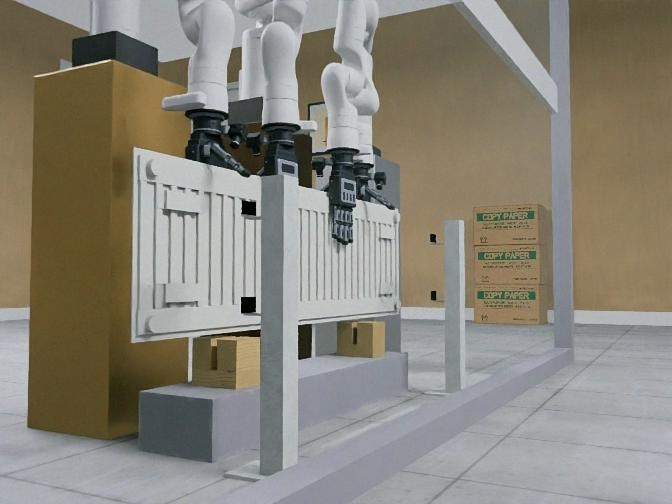

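Request:
move:
  arm1: {"joints":{"joint1_rad":1.1379,"joint2_rad":1.4734,"joint4_rad":1.2415,"joint6_rad":0.4267,"joint7_rad":-2.1037},"min_time_s":4}
  arm2: {"joints":{"joint1_rad":0.2281,"joint2_rad":1.472,"joint4_rad":1.8744,"joint6_rad":-0.2077,"joint7_rad":0.2642},"min_time_s":4}
  arm3: {"joints":{"joint1_rad":-0.4285,"joint2_rad":1.4726,"joint4_rad":1.9059,"joint6_rad":-0.2511,"joint7_rad":-0.49},"min_time_s":4}
  arm4: {"joints":{"joint1_rad":-1.1683,"joint2_rad":1.4216,"joint4_rad":1.3076,"joint6_rad":0.4124,"joint7_rad":1.9274},"min_time_s":4}
  cameras: ["cam_low","cam_high"]

Request:
zoom_image:
  camera: "cam_low"
  region: [120, 130, 420, 400]

Scene clock: 1381.77 s.
Joint torques (N m): arm1=[-16.34 -30.95 -18.46 -7.88 -4.66 -1.46 -1.06] | arm2=[8.64 -0.79 10.59 27.88 -2.64 11.86 -1.55] | arm3=[-1.33 -5.17 -5.01 23.13 -0.5 9.23 -1.09] | arm4=[26.32 -37.81 23.87 -12.93 3.68 -4.27 -1.45]
Flange force (N): arm1=[-10.9 -29.9 10.1] | arm2=[-5.2 -45.5 19.2] | arm3=[-8.2 -34.5 18.7] | arm4=[5.8 -48.0 16.9]
move: arm1 done; arm2 done; arm3 done; arm4 done
Joint velocities: within noise
arm1.joint_positions: joint1_rad=+1.138 joint2_rad=+1.473 joint3_rad=+0.000 joint4_rad=+1.241 joint5_rad=+0.000 joint6_rad=+0.427 joint7_rad=-2.104 hand_little=+1.000 hand_ring=+1.000 hand_middle=+1.000 hand_index=+1.000 hand_thumb_turn=-1.000 hand_thumb_bend=+1.000 hand_force_limit=-0.600 hand_speed=+0.000
arm1.joint_status: all done
arm1.hand_stopped_by: target,target,target,target,target,target
arm1.little_load_n: 0.0
arm1.ring_load_n: 0.0
arm1.middle_load_n: 0.0
arm1.index_load_n: 0.0
arm1.thumb_bend_load_n: -0.5
arm1.thumb_turn_load_n: 0.0
arm1.hand: x=-0.0893 y=+0.2664 z=+0.4739 quat_wxyz=(-0.004, -0.719, -0.695, +0.002) (m; scene frame)
arm2.joint_positions: joint1_rad=+0.228 joint2_rad=+1.472 joint3_rad=+0.000 joint4_rad=+1.874 joint5_rad=+0.000 joint6_rad=-0.208 joint7_rad=+0.264 hand_little=+1.000 hand_ring=+1.000 hand_middle=+1.000 hand_index=+1.000 hand_thumb_turn=-1.000 hand_thumb_bend=+1.000 hand_force_limit=-0.600 hand_speed=+0.000
arm2.joint_status: all done
arm2.hand_stopped_by: target,target,target,target,target,target
arm2.little_load_n: 0.5
arm2.ring_load_n: 0.0
arm2.middle_load_n: 0.0
arm2.index_load_n: 0.0
arm2.thumb_bend_load_n: 0.0
arm2.thumb_turn_load_n: 0.0
arm2.hand: x=-0.1683 y=+0.1644 z=+0.4770 quat_wxyz=(-0.001, +0.695, -0.719, -0.002) (m; scene frame)
arm3.joint_positions: joint1_rad=-0.429 joint2_rad=+1.473 joint3_rad=+0.000 joint4_rad=+1.906 joint5_rad=+0.000 joint6_rad=-0.251 joint7_rad=-0.490 hand_little=+1.000 hand_ring=+1.000 hand_middle=+1.000 hand_index=+1.000 hand_thumb_turn=-1.000 hand_thumb_bend=+1.000 hand_force_limit=-0.600 hand_speed=+0.000
arm3.joint_status: all done
arm3.hand_stopped_by: target,target,target,target,target,target
arm3.little_load_n: 0.0
arm3.ring_load_n: 0.0
arm3.middle_load_n: 0.0
arm3.index_load_n: 0.0
arm3.thumb_bend_load_n: 0.0
arm3.thumb_turn_load_n: 0.0
arm3.hand: x=-0.1790 y=-0.0930 z=+0.4795 quat_wxyz=(-0.005, +0.695, -0.719, -0.006) (m; scene frame)
arm4.joint_positions: joint1_rad=-1.168 joint2_rad=+1.422 joint3_rad=+0.000 joint4_rad=+1.308 joint5_rad=+0.000 joint6_rad=+0.412 joint7_rad=+1.927 hand_little=+1.000 hand_ring=+1.000 hand_middle=+1.000 hand_index=+1.000 hand_thumb_turn=-1.000 hand_thumb_bend=+1.000 hand_force_limit=-0.600 hand_speed=+0.000
arm4.joint_status: all done
arm4.hand_stopped_by: target,target,target,target,target,target
arm4.little_load_n: 0.0
arm4.ring_load_n: 0.0
arm4.middle_load_n: 0.0
arm4.index_load_n: 0.0
arm4.thumb_bend_load_n: 0.0
arm4.thumb_turn_load_n: 0.0
arm4.hand: x=-0.0957 y=-0.3325 z=+0.4738 quat_wxyz=(+0.000, +0.719, +0.695, +0.003) (m; scene frame)
pictures: cam_high, cam_low

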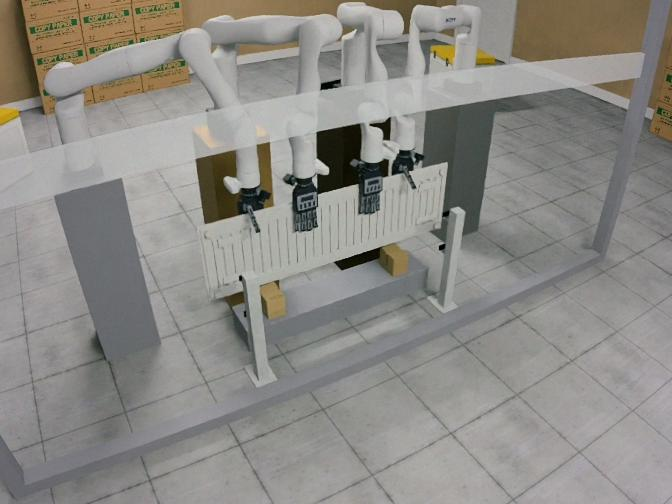

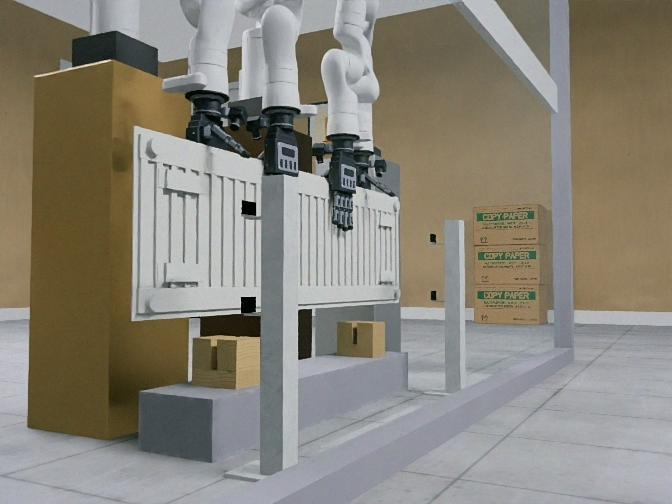

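Scaled by 1.680.

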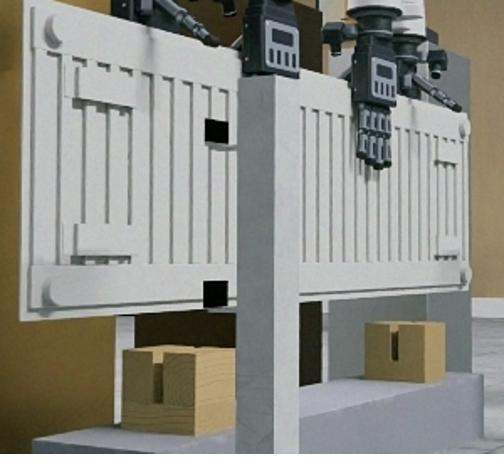

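Request:
zoom_image:
  camera: "cam_high"
  region: [190, 200, 300, 320]

Request:
zoom_image:
  camera: "cam_low"
  region: [125, 140, 265, 330]

Request:
zoom_image:
  camera: "cam_high"
  region: [380, 150, 480, 270]

Request:
zoom_image:
  camera: "cam_low"
  region: [350, 180, 470, 330]

Scaled by 4.200.

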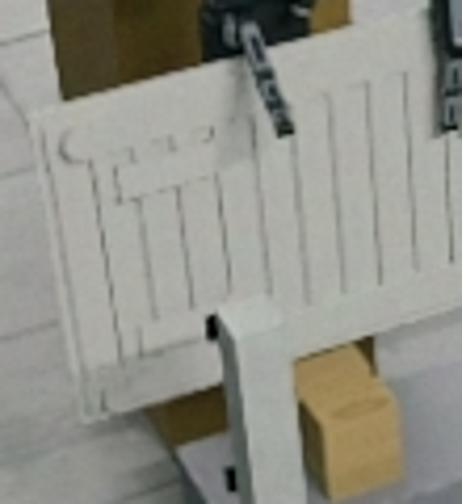

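Scaled by 2.653.

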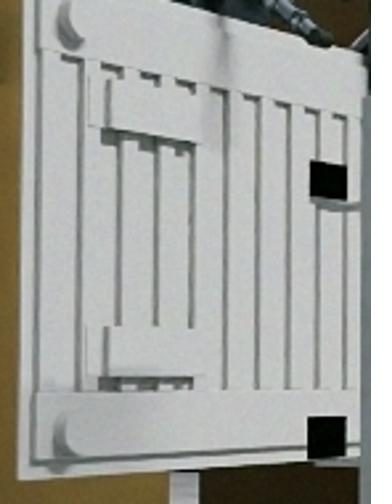

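Scaled by 4.200.

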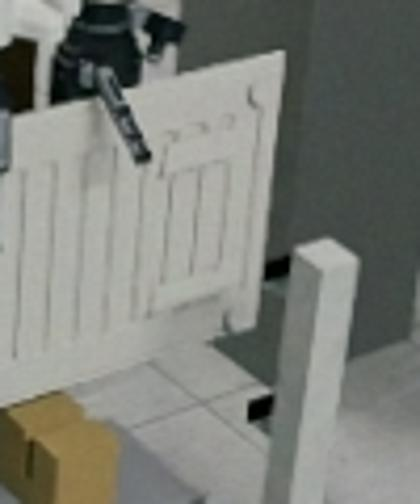

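Scaled by 3.360.

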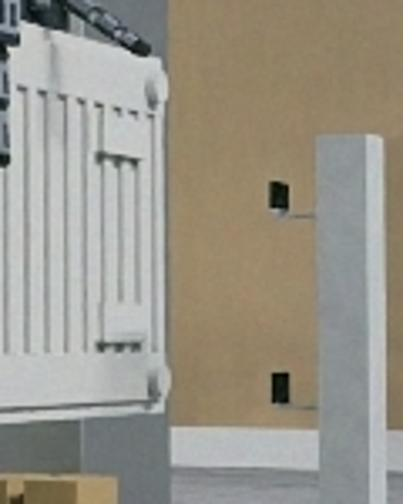

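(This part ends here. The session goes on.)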